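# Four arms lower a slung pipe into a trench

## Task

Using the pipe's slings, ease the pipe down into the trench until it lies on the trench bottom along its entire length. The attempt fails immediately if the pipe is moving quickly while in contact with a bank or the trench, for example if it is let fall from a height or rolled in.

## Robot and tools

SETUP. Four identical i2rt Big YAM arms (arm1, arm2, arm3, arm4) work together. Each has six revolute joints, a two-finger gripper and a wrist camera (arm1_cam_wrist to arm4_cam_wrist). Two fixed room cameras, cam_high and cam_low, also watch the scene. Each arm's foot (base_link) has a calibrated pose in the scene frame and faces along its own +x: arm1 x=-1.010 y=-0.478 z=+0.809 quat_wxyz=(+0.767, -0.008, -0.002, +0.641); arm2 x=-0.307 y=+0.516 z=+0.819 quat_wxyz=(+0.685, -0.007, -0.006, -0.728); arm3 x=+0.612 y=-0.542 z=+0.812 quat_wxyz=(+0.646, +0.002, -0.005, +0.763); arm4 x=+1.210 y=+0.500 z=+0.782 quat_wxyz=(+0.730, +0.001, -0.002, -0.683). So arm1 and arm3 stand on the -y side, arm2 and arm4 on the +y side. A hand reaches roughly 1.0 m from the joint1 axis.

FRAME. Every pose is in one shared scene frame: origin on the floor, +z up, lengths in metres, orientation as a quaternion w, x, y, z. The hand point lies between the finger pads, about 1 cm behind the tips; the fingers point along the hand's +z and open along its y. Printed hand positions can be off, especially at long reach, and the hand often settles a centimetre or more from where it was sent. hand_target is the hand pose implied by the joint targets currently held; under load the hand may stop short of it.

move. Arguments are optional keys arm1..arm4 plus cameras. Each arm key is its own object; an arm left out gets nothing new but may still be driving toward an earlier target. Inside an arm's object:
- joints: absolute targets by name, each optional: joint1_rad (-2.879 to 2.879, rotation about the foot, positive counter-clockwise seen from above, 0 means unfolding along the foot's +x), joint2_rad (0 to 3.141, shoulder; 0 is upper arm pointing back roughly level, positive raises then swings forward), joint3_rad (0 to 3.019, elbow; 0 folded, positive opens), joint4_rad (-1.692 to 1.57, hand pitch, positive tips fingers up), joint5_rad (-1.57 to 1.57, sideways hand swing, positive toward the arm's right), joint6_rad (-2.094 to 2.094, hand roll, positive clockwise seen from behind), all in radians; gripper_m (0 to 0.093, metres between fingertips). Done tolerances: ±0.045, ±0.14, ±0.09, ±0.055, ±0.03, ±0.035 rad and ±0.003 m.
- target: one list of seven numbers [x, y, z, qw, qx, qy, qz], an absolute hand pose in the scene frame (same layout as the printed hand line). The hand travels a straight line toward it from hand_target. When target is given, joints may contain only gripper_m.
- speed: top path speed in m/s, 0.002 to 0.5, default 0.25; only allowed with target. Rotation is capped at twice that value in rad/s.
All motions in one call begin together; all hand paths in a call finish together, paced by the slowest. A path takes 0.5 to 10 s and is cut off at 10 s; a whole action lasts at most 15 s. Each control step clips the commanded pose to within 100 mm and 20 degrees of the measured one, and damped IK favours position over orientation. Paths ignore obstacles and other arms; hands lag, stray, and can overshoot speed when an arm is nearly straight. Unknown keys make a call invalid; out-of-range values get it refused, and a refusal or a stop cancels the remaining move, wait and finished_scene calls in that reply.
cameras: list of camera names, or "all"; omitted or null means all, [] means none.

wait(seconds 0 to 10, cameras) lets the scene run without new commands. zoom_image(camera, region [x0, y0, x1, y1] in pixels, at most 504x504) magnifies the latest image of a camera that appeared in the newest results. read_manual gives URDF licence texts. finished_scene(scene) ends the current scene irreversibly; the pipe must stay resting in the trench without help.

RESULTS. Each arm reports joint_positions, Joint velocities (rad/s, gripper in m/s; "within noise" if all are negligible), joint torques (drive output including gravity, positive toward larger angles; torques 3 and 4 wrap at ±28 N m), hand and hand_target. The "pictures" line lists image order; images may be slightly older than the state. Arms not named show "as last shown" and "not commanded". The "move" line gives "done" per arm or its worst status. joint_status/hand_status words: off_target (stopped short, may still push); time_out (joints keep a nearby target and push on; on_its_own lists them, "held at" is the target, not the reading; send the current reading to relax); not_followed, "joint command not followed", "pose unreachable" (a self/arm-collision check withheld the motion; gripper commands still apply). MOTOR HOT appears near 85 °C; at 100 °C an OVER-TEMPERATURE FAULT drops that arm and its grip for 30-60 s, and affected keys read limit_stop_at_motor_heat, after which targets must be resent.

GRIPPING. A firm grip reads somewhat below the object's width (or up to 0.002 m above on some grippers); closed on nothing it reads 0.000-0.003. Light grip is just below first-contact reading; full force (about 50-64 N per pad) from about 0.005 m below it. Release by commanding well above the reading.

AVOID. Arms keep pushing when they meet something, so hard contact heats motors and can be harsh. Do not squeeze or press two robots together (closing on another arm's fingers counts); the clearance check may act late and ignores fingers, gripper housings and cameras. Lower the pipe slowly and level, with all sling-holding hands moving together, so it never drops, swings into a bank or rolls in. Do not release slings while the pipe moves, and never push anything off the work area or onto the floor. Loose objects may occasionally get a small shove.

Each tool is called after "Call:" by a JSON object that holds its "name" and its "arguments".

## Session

Call:
{"name": "move", "arguments": {}}

Call:
{"name": "zoom_image", "arguments": {"camera": "cam_high", "region": [100, 80, 520, 460]}}

Call:
{"name": "zoom_image", "arguments": {"camera": "cam_low", "region": [90, 130, 450, 400]}}

Scene clock: 0.00 s.
Joint torques (N m): no reading
Heat: arm1: hottest joint2_rad 30 °C; arm2: hottest gripper 29 °C; arm3: hottest joint2_rad 29 °C; arm4: hottest joint5_rad 29 °C.
Joint velocities: within noise
arm1.joint_positions: joint1_rad=-0.202 joint2_rad=+0.492 joint3_rad=+1.390 joint4_rad=-1.535 joint5_rad=-0.036 joint6_rad=-0.108 gripper_m=+0.09396
arm1.joint_status: not commanded
arm1.hand: x=-0.9651 y=-0.3268 z=+1.3301 quat_wxyz=(-0.380, +0.550, -0.704, -0.239) (m; scene frame)
arm1.hand_target: x=-0.9664 y=-0.3297 z=+1.3388 quat_wxyz=(-0.389, +0.547, -0.700, -0.244) (m; scene frame)
arm1.hand_status: not commanded
arm2.joint_positions: joint1_rad=+0.387 joint2_rad=+0.636 joint3_rad=+1.378 joint4_rad=-1.323 joint5_rad=+0.114 joint6_rad=-0.461 gripper_m=+0.09396
arm2.joint_status: not commanded
arm2.hand: x=-0.2468 y=+0.2878 z=+1.3570 quat_wxyz=(-0.276, -0.358, -0.799, +0.397) (m; scene frame)
arm2.hand_target: x=-0.2475 y=+0.2901 z=+1.3703 quat_wxyz=(-0.286, -0.356, -0.791, +0.407) (m; scene frame)
arm2.hand_status: not commanded
arm3.joint_positions: joint1_rad=-0.388 joint2_rad=+0.448 joint3_rad=+1.397 joint4_rad=-1.348 joint5_rad=-0.092 joint6_rad=-0.006 gripper_m=+0.09396
arm3.joint_status: not commanded
arm3.hand: x=+0.6302 y=-0.3905 z=+1.3846 quat_wxyz=(-0.413, +0.540, -0.630, -0.376) (m; scene frame)
arm3.hand_target: x=+0.6294 y=-0.3939 z=+1.3938 quat_wxyz=(-0.420, +0.536, -0.625, -0.381) (m; scene frame)
arm3.hand_status: not commanded
arm4.joint_positions: joint1_rad=+0.020 joint2_rad=+0.548 joint3_rad=+1.417 joint4_rad=-1.141 joint5_rad=-0.275 joint6_rad=+0.292 gripper_m=+0.09396
arm4.joint_status: not commanded
arm4.hand: x=+1.2711 y=+0.2947 z=+1.3960 quat_wxyz=(-0.559, -0.560, -0.560, +0.246) (m; scene frame)
arm4.hand_target: x=+1.2707 y=+0.2989 z=+1.4091 quat_wxyz=(-0.568, -0.551, -0.556, +0.254) (m; scene frame)
arm4.hand_status: not commanded
pictures: arm1_cam_wrist, arm2_cam_wrist, arm3_cam_wrist, arm4_cam_wrist, cam_high, cam_low

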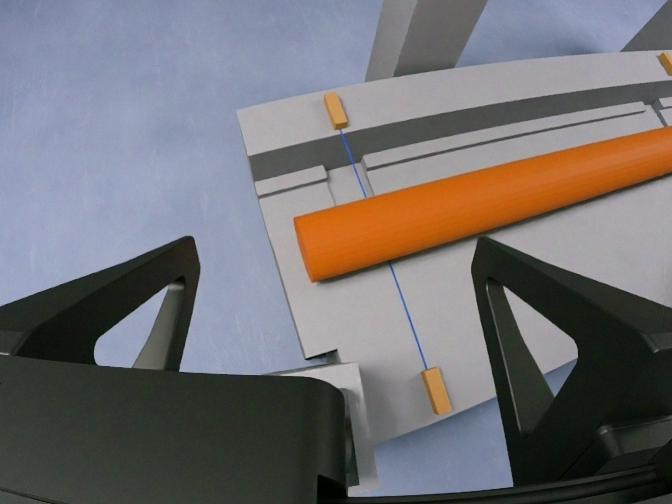

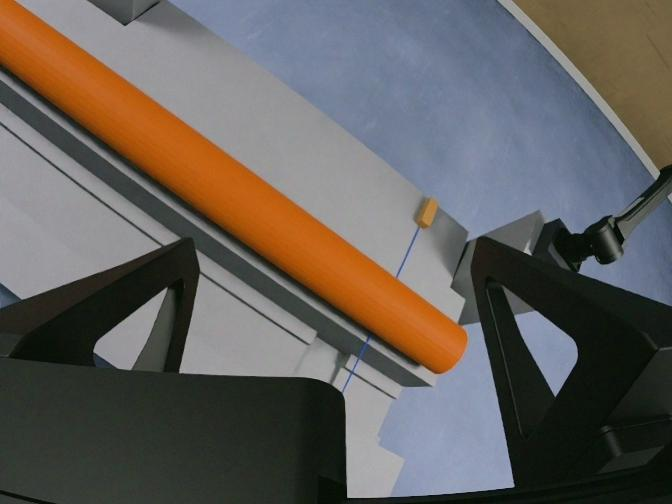

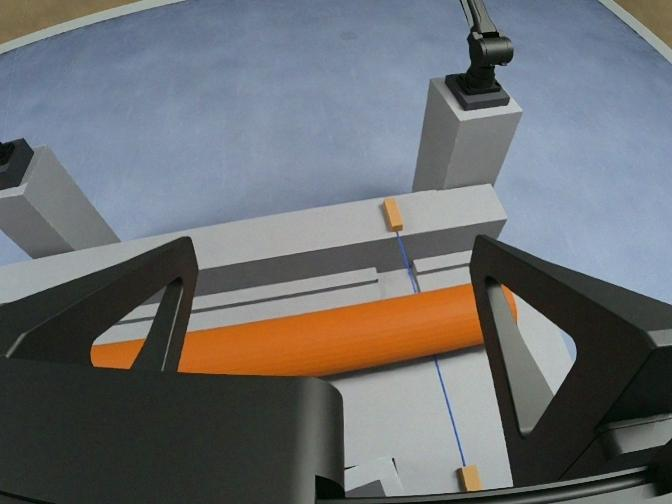

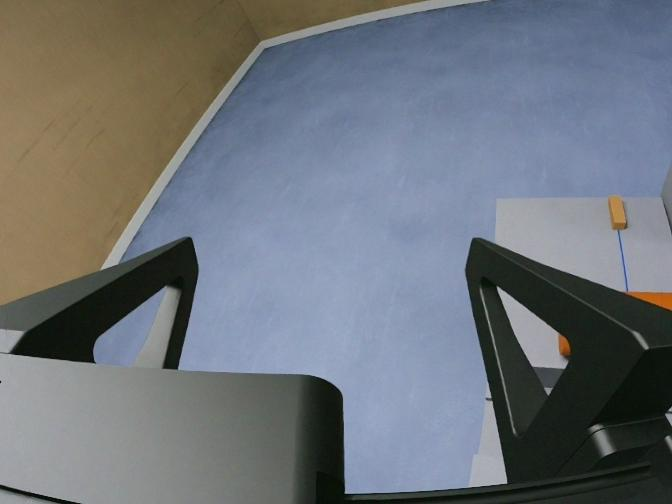

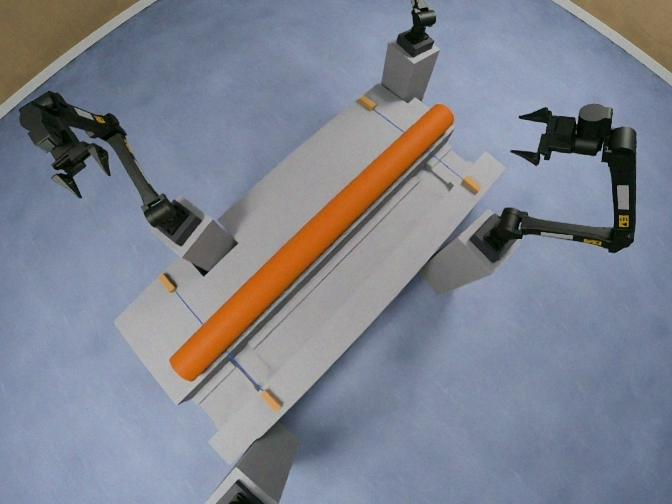

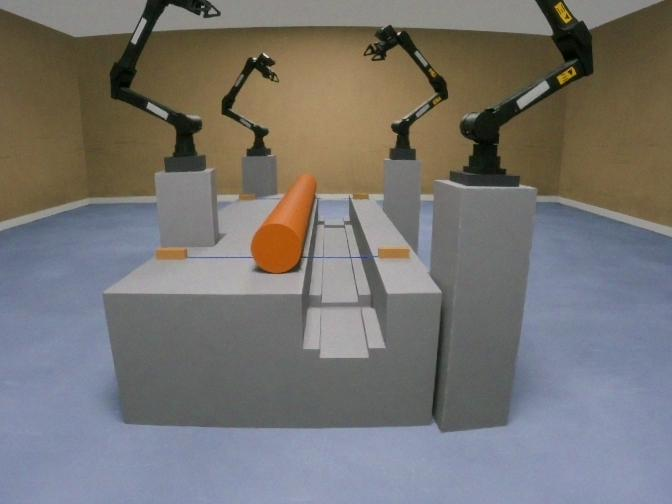

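Scaled by 1.200.

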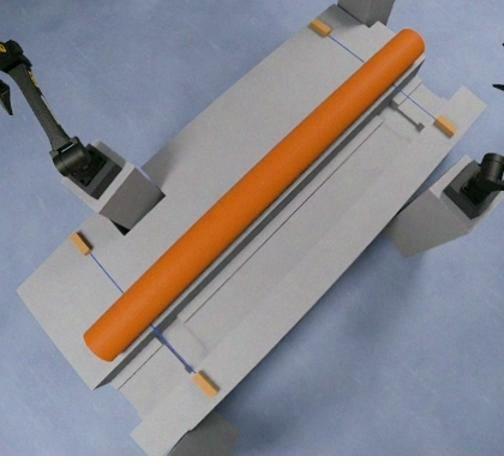

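Scaled by 1.400.

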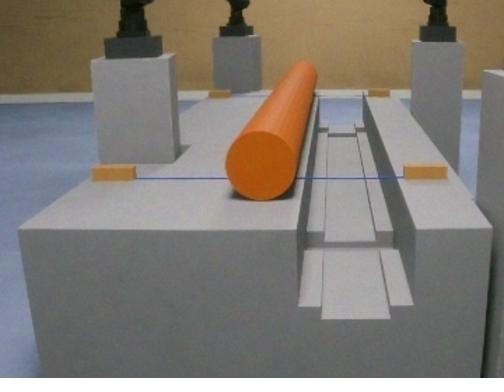

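Call:
{"name": "move", "arguments": {"arm1": {"joints": {"joint1_rad": -1.45, "joint5_rad": 0.0, "joint6_rad": -1.62}}, "arm2": {"target": [-0.685, 0.264, 0.565, 0, 0.7071, 0.7071, 0], "speed": 0.35}, "arm3": {"joints": {"joint1_rad": -1.63, "joint5_rad": 0.0, "joint6_rad": -1.48}}, "arm4": {"target": [0.889, 0.276, 0.566, 0, 0.7071, 0.7071, 0], "speed": 0.35}, "cameras": []}}

Call:
{"name": "move", "arguments": {"arm1": {"target": [-0.653, -0.491, 0.557, 0, 0.7071, -0.7071, 0], "speed": 0.35}, "arm3": {"target": [0.907, -0.502, 0.560, 0, 0.7071, -0.7071, 0], "speed": 0.35}, "cameras": ["arm1_cam_wrist", "arm2_cam_wrist", "arm3_cam_wrist", "arm4_cam_wrist"]}}

Scene clock: 11.47 s.
Joint torques (N m): arm1=[-0.5 3.96 8.18 1.99 -0.03 -0.02] | arm2=[-1.32 -19.37 4.78 -0.9 -0.1 0.19] | arm3=[0.5 6.3 7.23 1.76 -0.1 0.03] | arm4=[1.08 -15.56 2.61 0.53 0.1 0.06]
Heat: arm1: hottest joint2_rad 30 °C; arm2: hottest joint3_rad 31 °C; arm3: hottest joint2_rad 29 °C; arm4: hottest joint3_rad 29 °C.
move: arm1 done; arm2 off_target; arm3 done; arm4 off_target
Joint velocities: within noise
arm1.joint_positions: joint1_rad=-1.445 joint2_rad=+0.492 joint3_rad=+1.390 joint4_rad=-1.535 joint5_rad=+0.000 joint6_rad=-1.611 gripper_m=+0.09397
arm1.joint_status: all done
arm1.hand: x=-0.8620 y=-0.4819 z=+1.3329 quat_wxyz=(-0.305, +0.627, -0.631, +0.340) (m; scene frame)
arm1.hand_target: x=-0.8654 y=-0.4826 z=+1.3415 quat_wxyz=(-0.309, +0.624, -0.626, +0.350) (m; scene frame)
arm1.hand_status: not commanded
arm2.joint_positions: joint1_rad=-0.914 joint2_rad=+2.372 joint3_rad=+1.079 joint4_rad=-0.309 joint5_rad=+0.012 joint6_rad=-0.992 gripper_m=+0.09396
arm2.joint_status: not commanded
arm2.hand: x=-0.6714 y=+0.2681 z=+0.5565 quat_wxyz=(-0.003, -0.701, -0.713, -0.010) (m; scene frame)
arm2.hand_target: x=-0.6850 y=+0.2641 z=+0.5652 quat_wxyz=(+0.000, -0.707, -0.707, +0.000) (m; scene frame)
arm2.hand_status: off_target (0.017 m and 1.5 deg from the pose sent, 0.905 m and 70.3 deg at the start)
arm3.joint_positions: joint1_rad=-1.625 joint2_rad=+0.448 joint3_rad=+1.397 joint4_rad=-1.348 joint5_rad=-0.002 joint6_rad=-1.472 gripper_m=+0.09397
arm3.joint_status: all done
arm3.hand: x=+0.7680 y=-0.5306 z=+1.3833 quat_wxyz=(-0.434, +0.590, -0.586, +0.346) (m; scene frame)
arm3.hand_target: x=+0.7646 y=-0.5322 z=+1.3926 quat_wxyz=(-0.439, +0.586, -0.581, +0.355) (m; scene frame)
arm3.hand_status: not commanded
arm4.joint_positions: joint1_rad=-1.038 joint2_rad=+2.204 joint3_rad=+0.856 joint4_rad=-0.260 joint5_rad=+0.002 joint6_rad=-0.953 gripper_m=+0.09396
arm4.joint_status: not commanded
arm4.hand: x=+0.8995 y=+0.2880 z=+0.5585 quat_wxyz=(-0.005, -0.714, -0.700, -0.019) (m; scene frame)
arm4.hand_target: x=+0.8892 y=+0.2761 z=+0.5661 quat_wxyz=(+0.000, -0.707, -0.707, +0.000) (m; scene frame)
arm4.hand_status: off_target (0.018 m and 2.5 deg from the pose sent, 0.914 m and 75.3 deg at the start)
pictures: none
No camera images: "cameras" was empty.

Scene clock: 14.50 s.
Joint torques (N m): arm1=[0.5 -14.74 1.01 0.55 -0.22 0.07] | arm2=[-1.26 -19.31 4.74 -0.91 -0.09 0.21] | arm3=[1.38 -16.79 -0.58 0.31 -0.37 0.08] | arm4=[1.08 -15.38 2.63 0.51 0.11 0.06]
Heat: arm1: hottest joint2_rad 30 °C; arm2: hottest joint3_rad 31 °C; arm3: hottest joint2_rad 29 °C; arm4: hottest joint3_rad 29 °C.
move: arm1 done; arm3 done
Joint velocities: within noise
arm1.joint_positions: joint1_rad=-1.434 joint2_rad=+2.289 joint3_rad=+0.810 joint4_rad=-0.105 joint5_rad=-0.007 joint6_rad=-1.610 gripper_m=+0.09397
arm1.joint_status: not commanded
arm1.hand: x=-0.6532 y=-0.4945 z=+0.5587 quat_wxyz=(+0.000, +0.706, -0.708, +0.001) (m; scene frame)
arm1.hand_target: x=-0.6530 y=-0.4910 z=+0.5570 quat_wxyz=(+0.000, +0.707, -0.707, +0.000) (m; scene frame)
arm1.hand_status: done (0.004 m and 0.2 deg from the pose sent, 0.804 m and 54.4 deg at the start)
arm2, arm4: as last shown
arm2.joint_positions: joint1_rad=-0.914 joint2_rad=+2.372 joint3_rad=+1.079 joint4_rad=-0.309 joint5_rad=+0.012 joint6_rad=-0.991 gripper_m=+0.09396
arm2.hand: x=-0.6714 y=+0.2681 z=+0.5565 quat_wxyz=(-0.003, -0.702, -0.713, -0.010) (m; scene frame)
arm3.joint_positions: joint1_rad=-1.603 joint2_rad=+2.291 joint3_rad=+0.654 joint4_rad=+0.047 joint5_rad=+0.013 joint6_rad=-1.442 gripper_m=+0.09397
arm3.joint_status: not commanded
arm3.hand: x=+0.9034 y=-0.5038 z=+0.5566 quat_wxyz=(+0.007, +0.709, -0.706, -0.003) (m; scene frame)
arm3.hand_target: x=+0.9069 y=-0.5021 z=+0.5600 quat_wxyz=(+0.000, +0.707, -0.707, +0.000) (m; scene frame)
arm3.hand_status: done (0.005 m and 0.9 deg from the pose sent, 0.835 m and 67.4 deg at the start)
arm4.hand: x=+0.8996 y=+0.2879 z=+0.5585 quat_wxyz=(-0.005, -0.714, -0.700, -0.019) (m; scene frame)
arm4.hand_target: x=+0.8892 y=+0.2760 z=+0.5661 quat_wxyz=(+0.000, -0.707, -0.707, +0.000) (m; scene frame)
pictures: arm1_cam_wrist, arm2_cam_wrist, arm3_cam_wrist, arm4_cam_wrist

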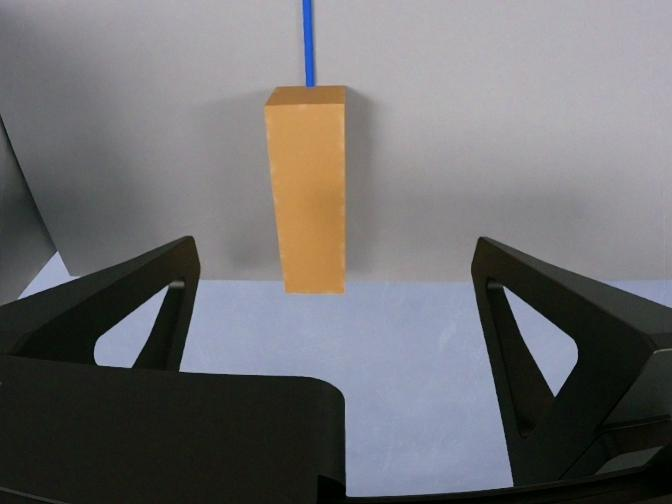

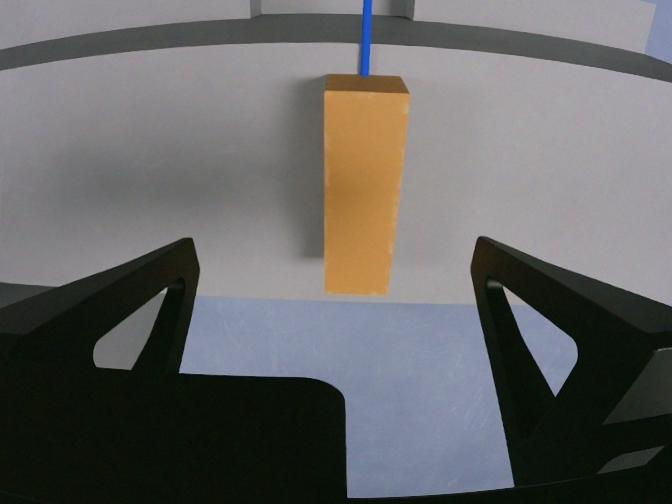

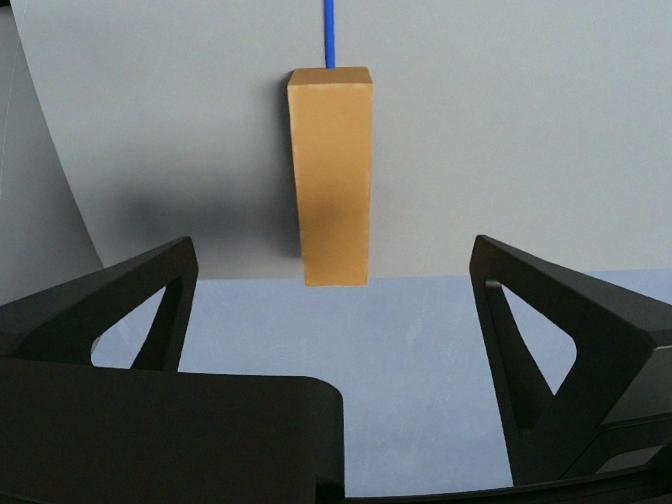

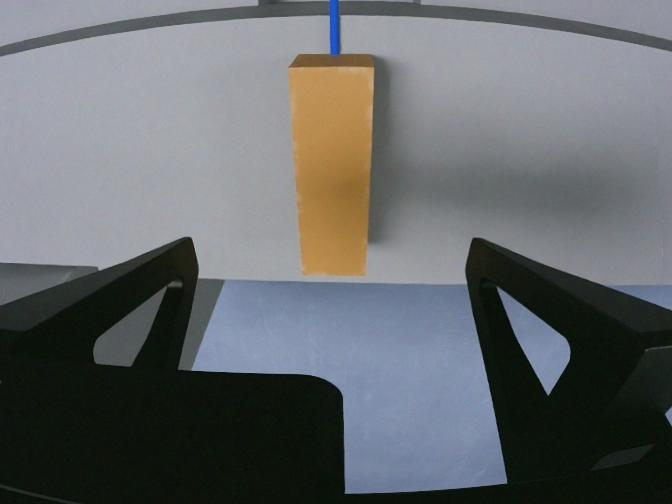

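Call:
{"name": "move", "arguments": {"arm1": {"target": [-0.672, -0.498, 0.452, 0, 0.7071, -0.7071, 0], "speed": 0.14, "joints": {"gripper_m": 0.062}}, "arm2": {"target": [-0.687, 0.262, 0.460, 0, 0.7071, 0.7071, 0], "speed": 0.14, "joints": {"gripper_m": 0.062}}, "arm3": {"target": [0.898, -0.501, 0.457, 0, 0.7071, -0.7071, 0], "speed": 0.14, "joints": {"gripper_m": 0.062}}, "arm4": {"target": [0.894, 0.279, 0.461, 0, 0.7071, 0.7071, 0], "speed": 0.14, "joints": {"gripper_m": 0.062}}, "cameras": ["arm1_cam_wrist", "arm2_cam_wrist", "arm3_cam_wrist", "arm4_cam_wrist"]}}

Scene clock: 35.73 s.
Joint torques (N m): arm1=[-0.97 -14.56 -0.36 0.88 -0.21 -0.12] | arm2=[-1.38 -18.02 3.75 0.08 -0.17 0.19] | arm3=[1.73 -15.97 -1.55 0.42 -0.33 0.1] | arm4=[1.08 -14.33 1.43 0.79 0.03 0.06]
Heat: arm1: hottest joint2_rad 31 °C; arm2: hottest joint2_rad 31 °C; arm3: hottest joint2_rad 29 °C; arm4: hottest joint3_rad 29 °C.
move: arm1 done; arm2 off_target; arm3 done; arm4 done
Joint velocities: within noise
arm1.joint_positions: joint1_rad=-1.436 joint2_rad=+2.590 joint3_rad=+0.916 joint4_rad=+0.093 joint5_rad=-0.007 joint6_rad=-1.614 gripper_m=+0.06210
arm1.joint_status: all done
arm1.hand: x=-0.6674 y=-0.4955 z=+0.4589 quat_wxyz=(-0.001, +0.707, -0.707, +0.002) (m; scene frame)
arm1.hand_target: x=-0.6721 y=-0.4979 z=+0.4522 quat_wxyz=(+0.000, +0.707, -0.707, +0.000) (m; scene frame)
arm1.hand_status: done (0.009 m and 0.3 deg from the pose sent, 0.108 m and 0.2 deg at the start)
arm2.joint_positions: joint1_rad=-0.914 joint2_rad=+2.620 joint3_rad=+1.228 joint4_rad=-0.212 joint5_rad=+0.014 joint6_rad=-0.991 gripper_m=+0.06205
arm2.joint_status: all done
arm2.hand: x=-0.6766 y=+0.2635 z=+0.4631 quat_wxyz=(-0.002, -0.702, -0.712, -0.011) (m; scene frame)
arm2.hand_target: x=-0.6868 y=+0.2622 z=+0.4602 quat_wxyz=(+0.000, -0.707, -0.707, +0.000) (m; scene frame)
arm2.hand_status: off_target (0.011 m and 1.5 deg from the pose sent, 0.098 m and 1.5 deg at the start)
arm3.joint_positions: joint1_rad=-1.603 joint2_rad=+2.613 joint3_rad=+0.796 joint4_rad=+0.239 joint5_rad=+0.012 joint6_rad=-1.439 gripper_m=+0.06209
arm3.joint_status: all done
arm3.hand: x=+0.8990 y=-0.5033 z=+0.4596 quat_wxyz=(+0.002, +0.707, -0.707, +0.000) (m; scene frame)
arm3.hand_target: x=+0.8981 y=-0.5011 z=+0.4571 quat_wxyz=(+0.000, +0.707, -0.707, +0.000) (m; scene frame)
arm3.hand_status: done (0.004 m and 0.2 deg from the pose sent, 0.100 m and 0.9 deg at the start)
arm4.joint_positions: joint1_rad=-1.036 joint2_rad=+2.481 joint3_rad=+0.962 joint4_rad=-0.071 joint5_rad=+0.004 joint6_rad=-0.953 gripper_m=+0.06210
arm4.joint_status: all done
arm4.hand: x=+0.8991 y=+0.2867 z=+0.4629 quat_wxyz=(-0.002, -0.713, -0.701, -0.011) (m; scene frame)
arm4.hand_target: x=+0.8941 y=+0.2790 z=+0.4612 quat_wxyz=(+0.000, -0.707, -0.707, +0.000) (m; scene frame)
arm4.hand_status: done (0.009 m and 1.6 deg from the pose sent, 0.098 m and 2.5 deg at the start)
pictures: arm1_cam_wrist, arm2_cam_wrist, arm3_cam_wrist, arm4_cam_wrist

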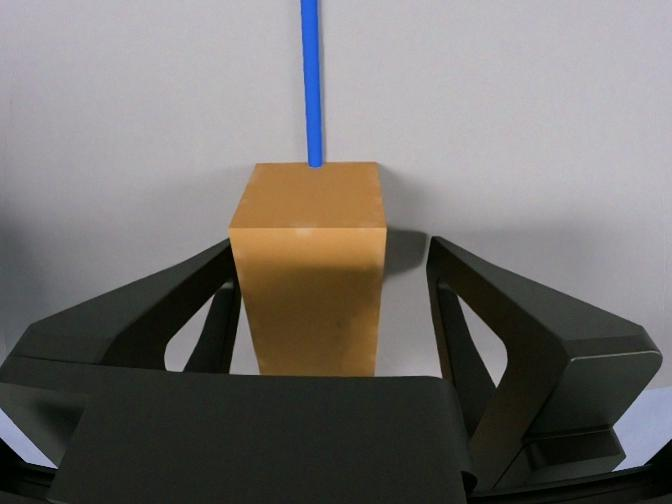

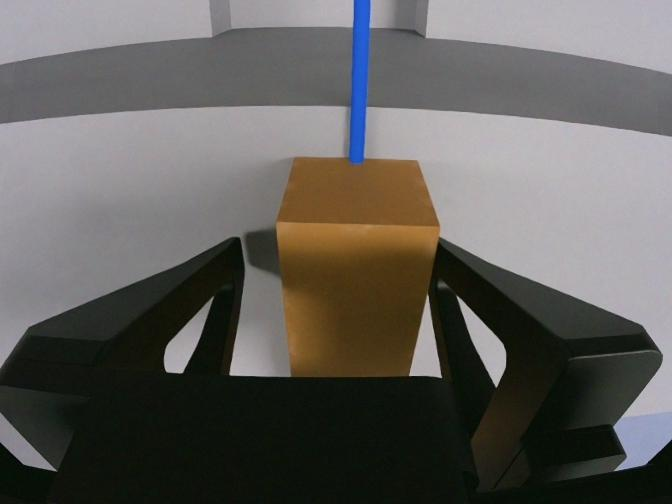

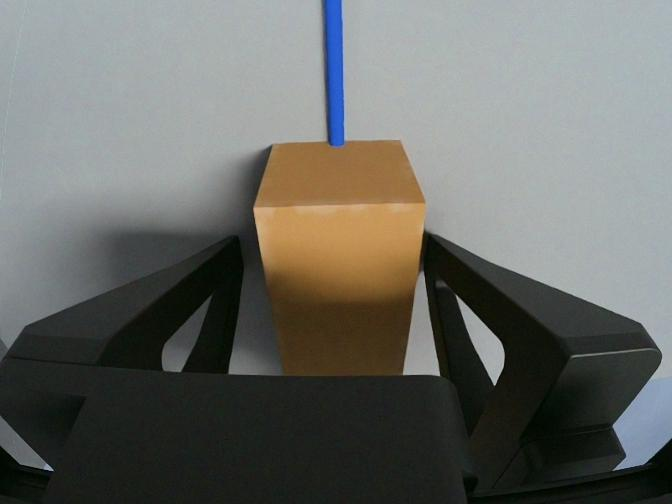

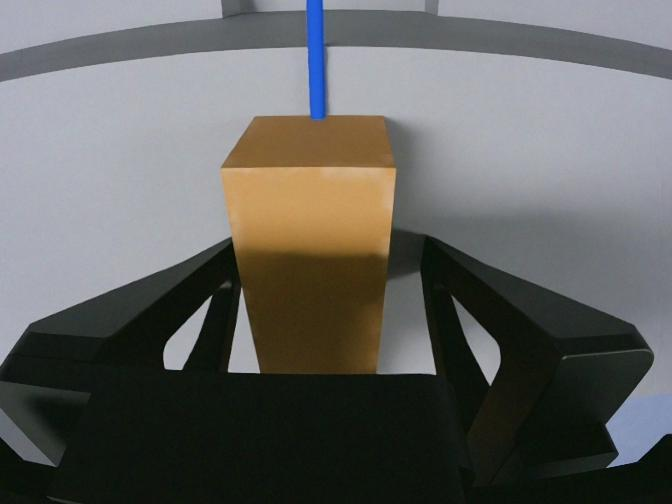

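Call:
{"name": "move", "arguments": {"arm1": {"joints": {"gripper_m": 0.024}}, "arm2": {"joints": {"gripper_m": 0.024}}, "arm3": {"joints": {"gripper_m": 0.024}}, "arm4": {"joints": {"gripper_m": 0.024}}, "cameras": ["arm1_cam_wrist", "arm2_cam_wrist"]}}

Scene clock: 39.73 s.
Joint torques (N m): arm1=[-0.73 -14.51 -0.39 1.05 -0.18 -0.08] | arm2=[-1.44 -18.08 3.59 0.01 -0.16 0.18] | arm3=[1.73 -15.91 -1.52 0.42 -0.32 0.09] | arm4=[0.97 -14.21 1.36 0.68 0.03 0.06]
Heat: arm1: hottest joint2_rad 31 °C; arm2: hottest joint2_rad 32 °C; arm3: hottest joint2_rad 29 °C; arm4: hottest joint3_rad 29 °C.
move: arm1 off_target; arm2 off_target; arm3 off_target; arm4 off_target
Joint velocities: within noise
arm1.joint_positions: joint1_rad=-1.437 joint2_rad=+2.590 joint3_rad=+0.916 joint4_rad=+0.094 joint5_rad=-0.007 joint6_rad=-1.614 gripper_m=+0.03401
arm1.joint_status: gripper_m off_target (ended at +0.03404, target +0.02400)
arm1.hand: x=-0.6673 y=-0.4956 z=+0.4589 quat_wxyz=(-0.001, +0.707, -0.707, +0.002) (m; scene frame)
arm1.hand_target: x=-0.6721 y=-0.4979 z=+0.4522 quat_wxyz=(+0.000, +0.707, -0.707, +0.000) (m; scene frame)
arm1.hand_status: not commanded
arm2.joint_positions: joint1_rad=-0.914 joint2_rad=+2.620 joint3_rad=+1.230 joint4_rad=-0.210 joint5_rad=+0.014 joint6_rad=-0.991 gripper_m=+0.03481
arm2.joint_status: gripper_m off_target (ended at +0.03483, target +0.02400)
arm2.hand: x=-0.6780 y=+0.2625 z=+0.4632 quat_wxyz=(-0.002, -0.702, -0.712, -0.009) (m; scene frame)
arm2.hand_target: x=-0.6868 y=+0.2621 z=+0.4602 quat_wxyz=(+0.000, -0.707, -0.707, +0.000) (m; scene frame)
arm2.hand_status: not commanded
arm3.joint_positions: joint1_rad=-1.603 joint2_rad=+2.613 joint3_rad=+0.796 joint4_rad=+0.240 joint5_rad=+0.012 joint6_rad=-1.438 gripper_m=+0.03463
arm3.joint_status: gripper_m off_target (ended at +0.03467, target +0.02400)
arm3.hand: x=+0.8992 y=-0.5033 z=+0.4596 quat_wxyz=(+0.002, +0.707, -0.707, +0.000) (m; scene frame)
arm3.hand_target: x=+0.8981 y=-0.5011 z=+0.4571 quat_wxyz=(+0.000, +0.707, -0.707, +0.000) (m; scene frame)
arm3.hand_status: not commanded
arm4.joint_positions: joint1_rad=-1.036 joint2_rad=+2.481 joint3_rad=+0.963 joint4_rad=-0.069 joint5_rad=+0.004 joint6_rad=-0.953 gripper_m=+0.03486
arm4.joint_status: gripper_m off_target (ended at +0.03488, target +0.02400)
arm4.hand: x=+0.8983 y=+0.2862 z=+0.4629 quat_wxyz=(-0.002, -0.713, -0.701, -0.009) (m; scene frame)
arm4.hand_target: x=+0.8941 y=+0.2790 z=+0.4612 quat_wxyz=(+0.000, -0.707, -0.707, +0.000) (m; scene frame)
arm4.hand_status: not commanded
pictures: arm1_cam_wrist, arm2_cam_wrist

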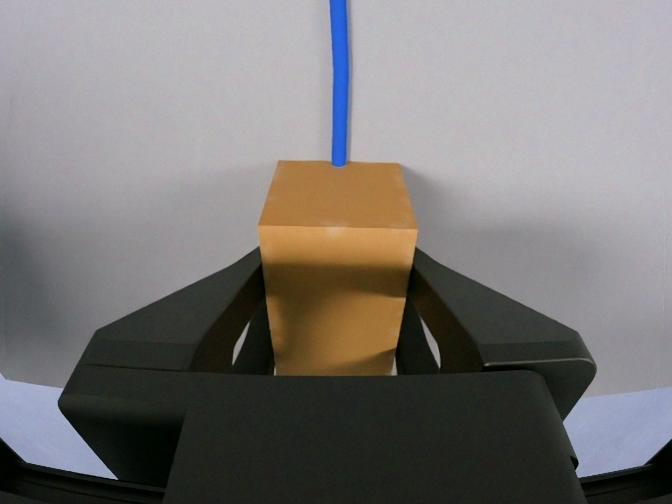

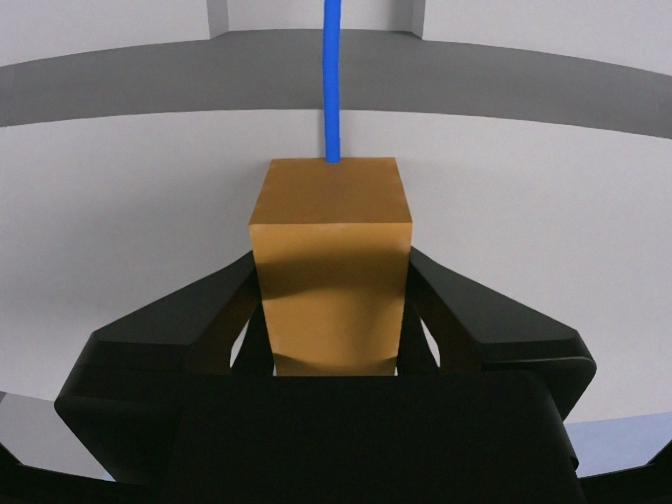

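Call:
{"name": "move", "arguments": {"arm1": {"target": [-0.666, -0.310, 0.714, 0, 0.7071, -0.7071, 0], "speed": 0.25}, "arm2": {"target": [-0.686, 0.070, 0.718, 0, 0.7071, 0.7071, 0], "speed": 0.25}, "arm3": {"target": [0.908, -0.306, 0.714, 0, 0.7071, -0.7071, 0], "speed": 0.25}, "arm4": {"target": [0.890, 0.072, 0.728, 0, 0.7071, 0.7071, 0], "speed": 0.25}, "cameras": []}}

Call:
{"name": "move", "arguments": {"arm1": {"target": [-0.648, -0.303, 0.838, 0, 0.7071, -0.7071, 0], "speed": 0.06}, "arm2": {"target": [-0.701, 0.062, 0.858, 0, 0.7071, 0.7071, 0], "speed": 0.06}, "arm3": {"target": [0.923, -0.295, 0.838, 0, 0.7071, -0.7071, 0], "speed": 0.06}, "arm4": {"target": [0.880, 0.062, 0.860, 0, 0.7071, 0.7071, 0], "speed": 0.06}, "cameras": ["cam_low"]}}

Scene clock: 48.63 s.
Joint torques (N m): arm1=[-0.62 -14.51 6.01 -0.09 -0.07 0.1] | arm2=[-0.38 -22.3 10.37 -0.94 -0.13 0.27] | arm3=[1.2 -16.21 5.11 -0.35 -0.22 0.1] | arm4=[0.5 -18.43 8.5 -0.28 0.06 0.29]
Heat: arm1: hottest joint2_rad 32 °C; arm2: hottest joint2_rad 32 °C; arm3: hottest joint2_rad 30 °C; arm4: hottest joint3_rad 29 °C.
move: arm1 off_target; arm2 off_target; arm3 done; arm4 off_target
Joint velocities: within noise
arm1.joint_positions: joint1_rad=-0.939 joint2_rad=+1.849 joint3_rad=+0.787 joint4_rad=-0.530 joint5_rad=-0.015 joint6_rad=-1.128 gripper_m=+0.03401
arm1.joint_status: not commanded
arm1.hand: x=-0.6752 y=-0.3142 z=+0.7087 quat_wxyz=(+0.006, +0.711, -0.703, -0.002) (m; scene frame)
arm1.hand_target: x=-0.6661 y=-0.3100 z=+0.7140 quat_wxyz=(+0.000, +0.707, -0.707, +0.000) (m; scene frame)
arm1.hand_status: off_target (0.011 m and 0.9 deg from the pose sent, 0.315 m and 0.3 deg at the start)
arm2.joint_positions: joint1_rad=-0.644 joint2_rad=+2.222 joint3_rad=+1.446 joint4_rad=-0.838 joint5_rad=+0.009 joint6_rad=-0.710 gripper_m=+0.03480
arm2.joint_status: not commanded
arm2.hand: x=-0.6766 y=+0.0835 z=+0.7047 quat_wxyz=(+0.001, -0.705, -0.709, -0.014) (m; scene frame)
arm2.hand_target: x=-0.6855 y=+0.0703 z=+0.7182 quat_wxyz=(+0.000, -0.707, -0.707, +0.000) (m; scene frame)
arm2.hand_status: off_target (0.021 m and 1.7 deg from the pose sent, 0.319 m and 1.3 deg at the start)
arm3.joint_positions: joint1_rad=-1.060 joint2_rad=+1.851 joint3_rad=+0.779 joint4_rad=-0.519 joint5_rad=+0.006 joint6_rad=-0.902 gripper_m=+0.03463
arm3.joint_status: not commanded
arm3.hand: x=+0.9015 y=-0.3114 z=+0.7095 quat_wxyz=(+0.006, +0.710, -0.704, -0.001) (m; scene frame)
arm3.hand_target: x=+0.9079 y=-0.3061 z=+0.7141 quat_wxyz=(+0.000, +0.707, -0.707, +0.000) (m; scene frame)
arm3.hand_status: done (0.010 m and 0.8 deg from the pose sent, 0.322 m and 0.2 deg at the start)
arm4.joint_positions: joint1_rad=-0.709 joint2_rad=+2.029 joint3_rad=+1.260 joint4_rad=-0.840 joint5_rad=+0.004 joint6_rad=-0.654 gripper_m=+0.03486
arm4.joint_status: not commanded
arm4.hand: x=+0.9001 y=+0.0877 z=+0.7104 quat_wxyz=(+0.002, -0.703, -0.711, -0.019) (m; scene frame)
arm4.hand_target: x=+0.8903 y=+0.0725 z=+0.7283 quat_wxyz=(+0.000, -0.707, -0.707, +0.000) (m; scene frame)
arm4.hand_status: off_target (0.026 m and 2.3 deg from the pose sent, 0.341 m and 1.5 deg at the start)
pictures: none
No camera images: "cameras" was empty.

Scene clock: 51.50 s.
Joint torques (N m): arm1=[-1.32 -20.42 10.78 -1.37 0.35 -0.08] | arm2=[-1.14 -32.79 12.86 -2.92 -0.06 0.05] | arm3=[0.56 -24 9.61 -1.81 -0.15 -0.05] | arm4=[-0.03 -27.63 12.79 -2.32 0.04 0.14]
Heat: arm1: hottest joint2_rad 32 °C; arm2: hottest joint2_rad 33 °C; arm3: hottest joint2_rad 30 °C; arm4: hottest joint3_rad 30 °C.
move: arm1 off_target; arm2 off_target; arm3 off_target; arm4 off_target
Joint velocities: within noise
arm1.joint_positions: joint1_rad=-0.931 joint2_rad=+1.689 joint3_rad=+0.868 joint4_rad=-0.859 joint5_rad=-0.023 joint6_rad=-1.121 gripper_m=+0.03401
arm1.joint_status: not commanded
arm1.hand: x=-0.6825 y=-0.3118 z=+0.7863 quat_wxyz=(+0.046, +0.710, -0.703, -0.020) (m; scene frame)
arm1.hand_target: x=-0.6505 y=-0.3040 z=+0.8358 quat_wxyz=(+0.000, +0.707, -0.707, +0.001) (m; scene frame)
arm1.hand_status: off_target (0.063 m and 5.8 deg from the pose sent, 0.133 m and 0.9 deg at the start)
arm2.joint_positions: joint1_rad=-0.641 joint2_rad=+2.179 joint3_rad=+1.483 joint4_rad=-1.014 joint5_rad=+0.009 joint6_rad=-0.702 gripper_m=+0.03462
arm2.joint_status: not commanded
arm2.hand: x=-0.6657 y=+0.0937 z=+0.7415 quat_wxyz=(+0.005, -0.705, -0.706, -0.062) (m; scene frame)
arm2.hand_target: x=-0.6904 y=+0.0721 z=+0.8297 quat_wxyz=(+0.000, -0.707, -0.707, +0.001) (m; scene frame)
arm2.hand_status: off_target (0.126 m and 7.1 deg from the pose sent, 0.157 m and 1.7 deg at the start; pose on its path clipped on 30 of 86 steps)
arm3.joint_positions: joint1_rad=-1.053 joint2_rad=+1.694 joint3_rad=+0.858 joint4_rad=-0.859 joint5_rad=+0.006 joint6_rad=-0.890 gripper_m=+0.03463
arm3.joint_status: not commanded
arm3.hand: x=+0.8931 y=-0.3153 z=+0.7857 quat_wxyz=(+0.058, +0.707, -0.705, -0.006) (m; scene frame)
arm3.hand_target: x=+0.9209 y=-0.2968 z=+0.8357 quat_wxyz=(+0.000, +0.707, -0.707, +0.000) (m; scene frame)
arm3.hand_status: off_target (0.064 m and 6.6 deg from the pose sent, 0.131 m and 0.8 deg at the start)
arm4.joint_positions: joint1_rad=-0.703 joint2_rad=+1.969 joint3_rad=+1.335 joint4_rad=-1.078 joint5_rad=+0.005 joint6_rad=-0.642 gripper_m=+0.03486
arm4.joint_status: not commanded
arm4.hand: x=+0.9085 y=+0.0953 z=+0.7650 quat_wxyz=(+0.010, -0.704, -0.707, -0.070) (m; scene frame)
arm4.hand_target: x=+0.8854 y=+0.0689 z=+0.8523 quat_wxyz=(+0.000, -0.707, -0.707, +0.001) (m; scene frame)
arm4.hand_status: off_target (0.105 m and 8.2 deg from the pose sent, 0.153 m and 2.3 deg at the start; pose on its path clipped on 19 of 86 steps)
pictures: cam_low

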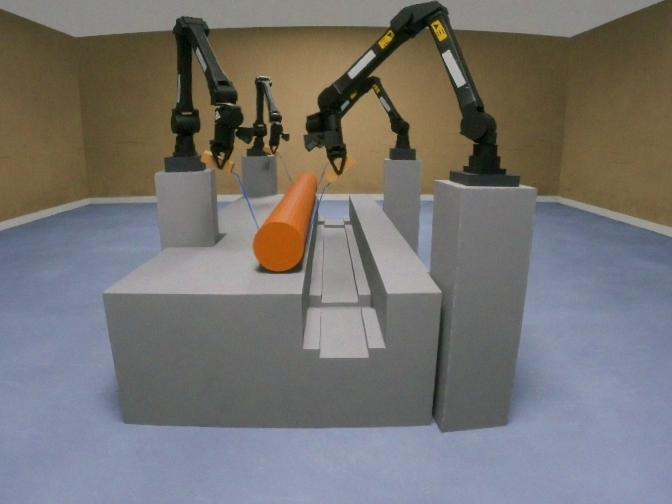

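Call:
{"name": "move", "arguments": {"arm1": {"target": [-0.643, -0.307, 0.869, -0.03, 0.7067, -0.7067, 0.01], "speed": 0.06}, "arm2": {"joints": {"joint2_rad": 1.948}}, "arm3": {"target": [0.927, -0.294, 0.871, -0.03, 0.7067, -0.7067, 0], "speed": 0.06}, "arm4": {"joints": {"joint2_rad": 1.762}}, "cameras": ["cam_low"]}}

Scene clock: 56.57 s.
Joint torques (N m): arm1=[-2.43 -19.9 11.28 -0.87 0.27 -0.17] | arm2=[-1.49 -29.92 13.83 -1.98 0.07 0.06] | arm3=[-0.03 -23.47 10.67 -1.35 -0.12 -0.11] | arm4=[-0.21 -25.93 13.39 -1.46 0.13 0.13]
Heat: arm1: hottest joint2_rad 32 °C; arm2: hottest joint2_rad 35 °C; arm3: hottest joint2_rad 30 °C; arm4: hottest joint3_rad 30 °C.
move: arm1 off_target; arm2 done; arm3 off_target; arm4 done
Joint velocities: within noise
arm1.joint_positions: joint1_rad=-0.931 joint2_rad=+1.607 joint3_rad=+0.868 joint4_rad=-0.894 joint5_rad=-0.021 joint6_rad=-1.122 gripper_m=+0.03401
arm1.joint_status: not commanded
arm1.hand: x=-0.6801 y=-0.3104 z=+0.8158 quat_wxyz=(+0.024, +0.711, -0.703, -0.012) (m; scene frame)
arm1.hand_target: x=-0.6459 y=-0.3081 z=+0.8671 quat_wxyz=(-0.030, +0.707, -0.707, +0.011) (m; scene frame)
arm1.hand_status: off_target (0.065 m and 6.7 deg from the pose sent, 0.092 m and 9.4 deg at the start)
arm2.joint_positions: joint1_rad=-0.637 joint2_rad=+2.060 joint3_rad=+1.483 joint4_rad=-1.033 joint5_rad=+0.006 joint6_rad=-0.701 gripper_m=+0.03461
arm2.joint_status: all done
arm2.hand: x=-0.6748 y=+0.0802 z=+0.8063 quat_wxyz=(-0.001, -0.706, -0.708, -0.013) (m; scene frame)
arm2.hand_target: x=-0.6970 y=+0.0655 z=+0.8886 quat_wxyz=(-0.003, -0.707, -0.706, +0.052) (m; scene frame)
arm2.hand_status: not commanded
arm3.joint_positions: joint1_rad=-1.052 joint2_rad=+1.614 joint3_rad=+0.858 joint4_rad=-0.899 joint5_rad=-0.001 joint6_rad=-0.889 gripper_m=+0.03463
arm3.joint_status: not commanded
arm3.hand: x=+0.8936 y=-0.3132 z=+0.8138 quat_wxyz=(+0.037, +0.707, -0.706, -0.007) (m; scene frame)
arm3.hand_target: x=+0.9243 y=-0.2960 z=+0.8688 quat_wxyz=(-0.030, +0.707, -0.707, +0.001) (m; scene frame)
arm3.hand_status: off_target (0.069 m and 7.8 deg from the pose sent, 0.094 m and 10.1 deg at the start)
arm4.joint_positions: joint1_rad=-0.701 joint2_rad=+1.868 joint3_rad=+1.335 joint4_rad=-1.096 joint5_rad=+0.003 joint6_rad=-0.641 gripper_m=+0.03486
arm4.joint_status: all done
arm4.hand: x=+0.9047 y=+0.0882 z=+0.8150 quat_wxyz=(+0.003, -0.705, -0.709, -0.029) (m; scene frame)
arm4.hand_target: x=+0.8831 y=+0.0664 z=+0.8983 quat_wxyz=(-0.006, -0.707, -0.706, +0.045) (m; scene frame)
arm4.hand_status: not commanded
pictures: cam_low

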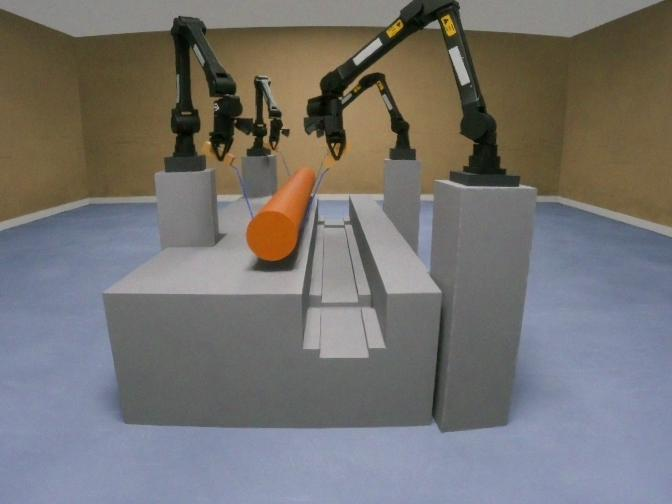

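Call:
{"name": "move", "arguments": {"arm1": {"target": [-0.642, -0.034, 0.884, -0.03, 0.7067, -0.7067, 0.01], "speed": 0.09}, "arm2": {"target": [-0.702, 0.274, 0.868, -0.002, -0.707, -0.706, 0.03], "speed": 0.09}, "arm3": {"target": [0.927, -0.040, 0.884, -0.03, 0.7067, -0.7067, 0], "speed": 0.09}, "arm4": {"target": [0.877, 0.265, 0.874, -0.006, -0.706, -0.705, 0.04], "speed": 0.09}, "cameras": ["cam_high", "cam_low"]}}

Call:
{"name": "zoom_image", "arguments": {"camera": "cam_low", "region": [260, 170, 460, 370]}}

Scene clock: 66.27 s.
Joint torques (N m): arm1=[-1.73 -24.88 14.75 -1.02 0.23 0.05] | arm2=[-2.55 -24.7 10.39 -0.95 -0.02 -0.03] | arm3=[0.62 -31.97 13.01 -1.32 -0.02 0.05] | arm4=[-1.14 -19.72 9.42 -0.1 0.06 -0.07]
Heat: arm1: hottest joint2_rad 32 °C; arm2: hottest joint2_rad 35 °C; arm3: hottest joint2_rad 31 °C; arm4: hottest joint3_rad 31 °C.
move: arm1 off_target; arm2 off_target; arm3 off_target; arm4 off_target
Joint velocities: within noise
arm1.joint_positions: joint1_rad=-0.498 joint2_rad=+1.956 joint3_rad=+1.392 joint4_rad=-1.075 joint5_rad=+0.003 joint6_rad=-0.695 gripper_m=+0.03401
arm1.joint_status: not commanded
arm1.hand: x=-0.6760 y=-0.0629 z=+0.8160 quat_wxyz=(+0.032, +0.713, -0.700, +0.013) (m; scene frame)
arm1.hand_target: x=-0.6457 y=-0.0385 z=+0.8844 quat_wxyz=(-0.031, +0.707, -0.707, +0.010) (m; scene frame)
arm1.hand_status: off_target (0.081 m and 7.2 deg from the pose sent, 0.287 m and 6.7 deg at the start)
arm2.joint_positions: joint1_rad=-0.931 joint2_rad=+1.790 joint3_rad=+1.064 joint4_rad=-0.926 joint5_rad=-0.006 joint6_rad=-1.003 gripper_m=+0.03461
arm2.joint_status: not commanded
arm2.hand: x=-0.6718 y=+0.2773 z=+0.8108 quat_wxyz=(-0.017, -0.703, -0.710, -0.033) (m; scene frame)
arm2.hand_target: x=-0.6996 y=+0.2751 z=+0.8656 quat_wxyz=(-0.001, -0.707, -0.706, +0.029) (m; scene frame)
arm2.hand_status: off_target (0.065 m and 7.4 deg from the pose sent, 0.205 m and 4.9 deg at the start)
arm3.joint_positions: joint1_rad=-0.713 joint2_rad=+2.033 joint3_rad=+1.462 joint4_rad=-1.100 joint5_rad=+0.013 joint6_rad=-0.557 gripper_m=+0.03463
arm3.joint_status: not commanded
arm3.hand: x=+0.8998 y=-0.0757 z=+0.8052 quat_wxyz=(+0.043, +0.710, -0.703, +0.016) (m; scene frame)
arm3.hand_target: x=+0.9235 y=-0.0456 z=+0.8836 quat_wxyz=(-0.030, +0.707, -0.707, +0.000) (m; scene frame)
arm3.hand_status: off_target (0.091 m and 8.5 deg from the pose sent, 0.284 m and 7.8 deg at the start)
arm4.joint_positions: joint1_rad=-1.005 joint2_rad=+1.560 joint3_rad=+0.935 joint4_rad=-1.001 joint5_rad=-0.020 joint6_rad=-0.941 gripper_m=+0.03486
arm4.joint_status: not commanded
arm4.hand: x=+0.9029 y=+0.2720 z=+0.8221 quat_wxyz=(-0.017, -0.707, -0.707, -0.026) (m; scene frame)
arm4.hand_target: x=+0.8791 y=+0.2662 z=+0.8721 quat_wxyz=(-0.005, -0.707, -0.706, +0.040) (m; scene frame)
arm4.hand_status: off_target (0.058 m and 7.7 deg from the pose sent, 0.189 m and 8.0 deg at the start)
pictures: cam_high, cam_low

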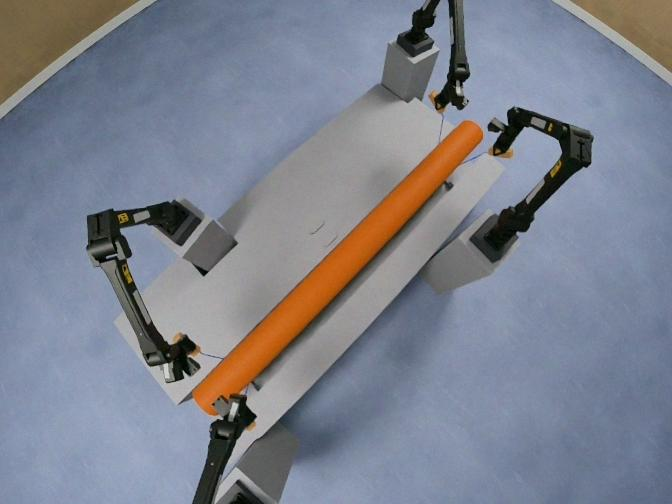

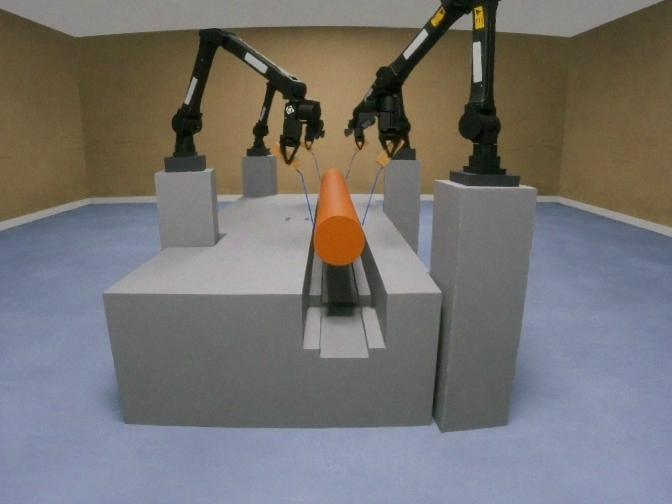

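Scaled by 2.520.

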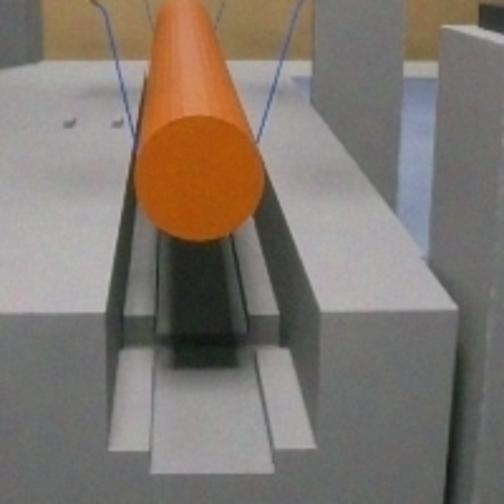

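Call:
{"name": "move", "arguments": {"arm1": {"target": [-0.650,-0.045,0.670,-0.03,0.7067,-0.7067,0.01], "speed": 0.09}, "arm2": {"target": [-0.711,0.270,0.653,-0.002,-0.707,-0.706,0.03], "speed": 0.09}, "arm3": {"target": [0.927,-0.034,0.676,-0.03,0.7067,-0.7067,0], "speed": 0.09}, "arm4": {"target": [0.869,0.275,0.650,-0.006,-0.706,-0.705,0.04], "speed": 0.09}, "cameras": ["cam_low", "cam_high"]}}

Call:
{"name": "zoom_image", "arguments": {"camera": "cam_low", "region": [260, 170, 460, 370]}}

Scene clock: 82.47 s.
Joint torques (N m): arm1=[-1.26 -26.87 6.27 0.17 0.26 0.09] | arm2=[-2.96 -23.59 6.98 -0.8 -0.12 -0.01] | arm3=[0.79 -33.79 7.32 -0.43 -0.01 0.07] | arm4=[-1.73 -19.31 4.01 0.28 0.03 -0.03]
Heat: arm1: hottest joint3_rad 39 °C; arm2: hottest joint3_rad 36 °C; arm3: hottest joint2_rad 34 °C; arm4: hottest joint3_rad 33 °C.
move: arm1 off_target; arm2 off_target; arm3 off_target; arm4 off_target
Joint velocities: within noise
arm1.joint_positions: joint1_rad=-0.496 joint2_rad=+2.271 joint3_rad=+1.321 joint4_rad=-0.643 joint5_rad=+0.003 joint6_rad=-0.694 gripper_m=+0.03401
arm1.joint_status: not commanded
arm1.hand: x=-0.6732 y=-0.0631 z=+0.6296 quat_wxyz=(+0.009, +0.714, -0.700, +0.011) (m; scene frame)
arm1.hand_target: x=-0.6507 y=-0.0461 z=+0.6693 quat_wxyz=(-0.030, +0.707, -0.707, +0.010) (m; scene frame)
arm1.hand_status: off_target (0.050 m and 4.6 deg from the pose sent, 0.149 m and 7.2 deg at the start)
arm2.joint_positions: joint1_rad=-0.937 joint2_rad=+2.211 joint3_rad=+1.011 joint4_rad=-0.423 joint5_rad=-0.004 joint6_rad=-1.015 gripper_m=+0.03461
arm2.joint_status: not commanded
arm2.hand: x=-0.6671 y=+0.2804 z=+0.6162 quat_wxyz=(-0.013, -0.701, -0.713, -0.018) (m; scene frame)
arm2.hand_target: x=-0.7095 y=+0.2712 z=+0.6528 quat_wxyz=(-0.001, -0.707, -0.706, +0.030) (m; scene frame)
arm2.hand_status: off_target (0.058 m and 5.7 deg from the pose sent, 0.163 m and 7.4 deg at the start)
arm3.joint_positions: joint1_rad=-0.713 joint2_rad=+2.358 joint3_rad=+1.426 joint4_rad=-0.712 joint5_rad=+0.013 joint6_rad=-0.555 gripper_m=+0.03463
arm3.joint_status: not commanded
arm3.hand: x=+0.9000 y=-0.0741 z=+0.6152 quat_wxyz=(+0.029, +0.710, -0.704, +0.013) (m; scene frame)
arm3.hand_target: x=+0.9254 y=-0.0368 z=+0.6754 quat_wxyz=(-0.030, +0.707, -0.707, +0.000) (m; scene frame)
arm3.hand_status: off_target (0.078 m and 7.0 deg from the pose sent, 0.139 m and 8.5 deg at the start)
arm4.joint_positions: joint1_rad=-1.035 joint2_rad=+2.017 joint3_rad=+0.805 joint4_rad=-0.368 joint5_rad=-0.023 joint6_rad=-0.980 gripper_m=+0.03486
arm4.joint_status: not commanded
arm4.hand: x=+0.9004 y=+0.2824 z=+0.6204 quat_wxyz=(-0.015, -0.703, -0.711, -0.003) (m; scene frame)
arm4.hand_target: x=+0.8698 y=+0.2757 z=+0.6490 quat_wxyz=(-0.005, -0.707, -0.706, +0.040) (m; scene frame)
arm4.hand_status: off_target (0.044 m and 5.1 deg from the pose sent, 0.175 m and 7.7 deg at the start)
pictures: cam_high, cam_low

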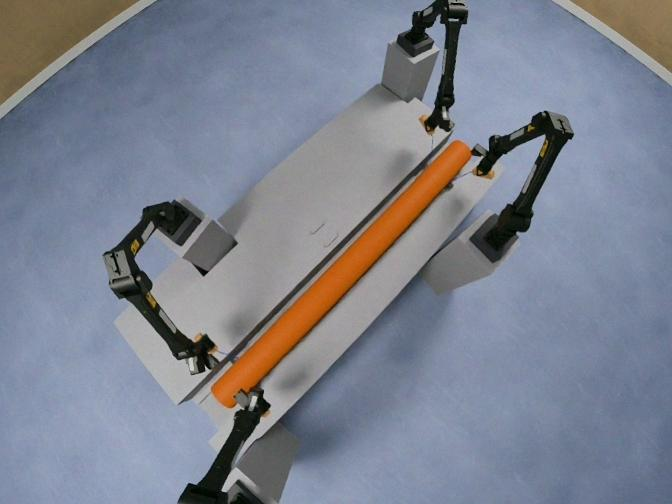

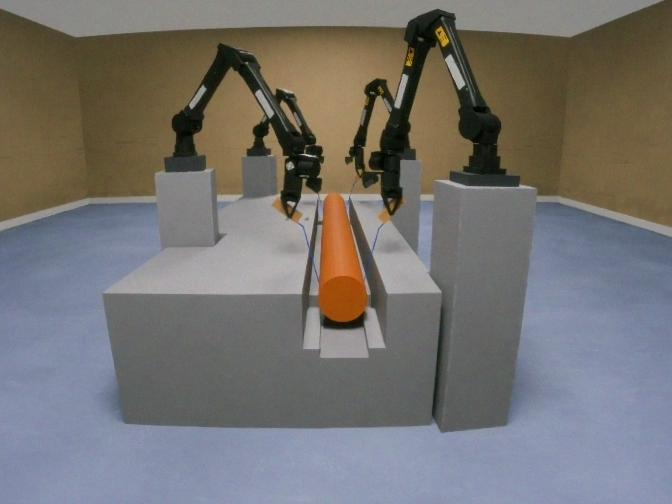

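Scaled by 2.520.

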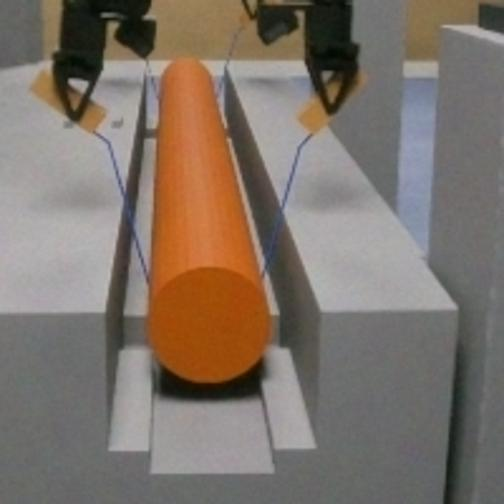

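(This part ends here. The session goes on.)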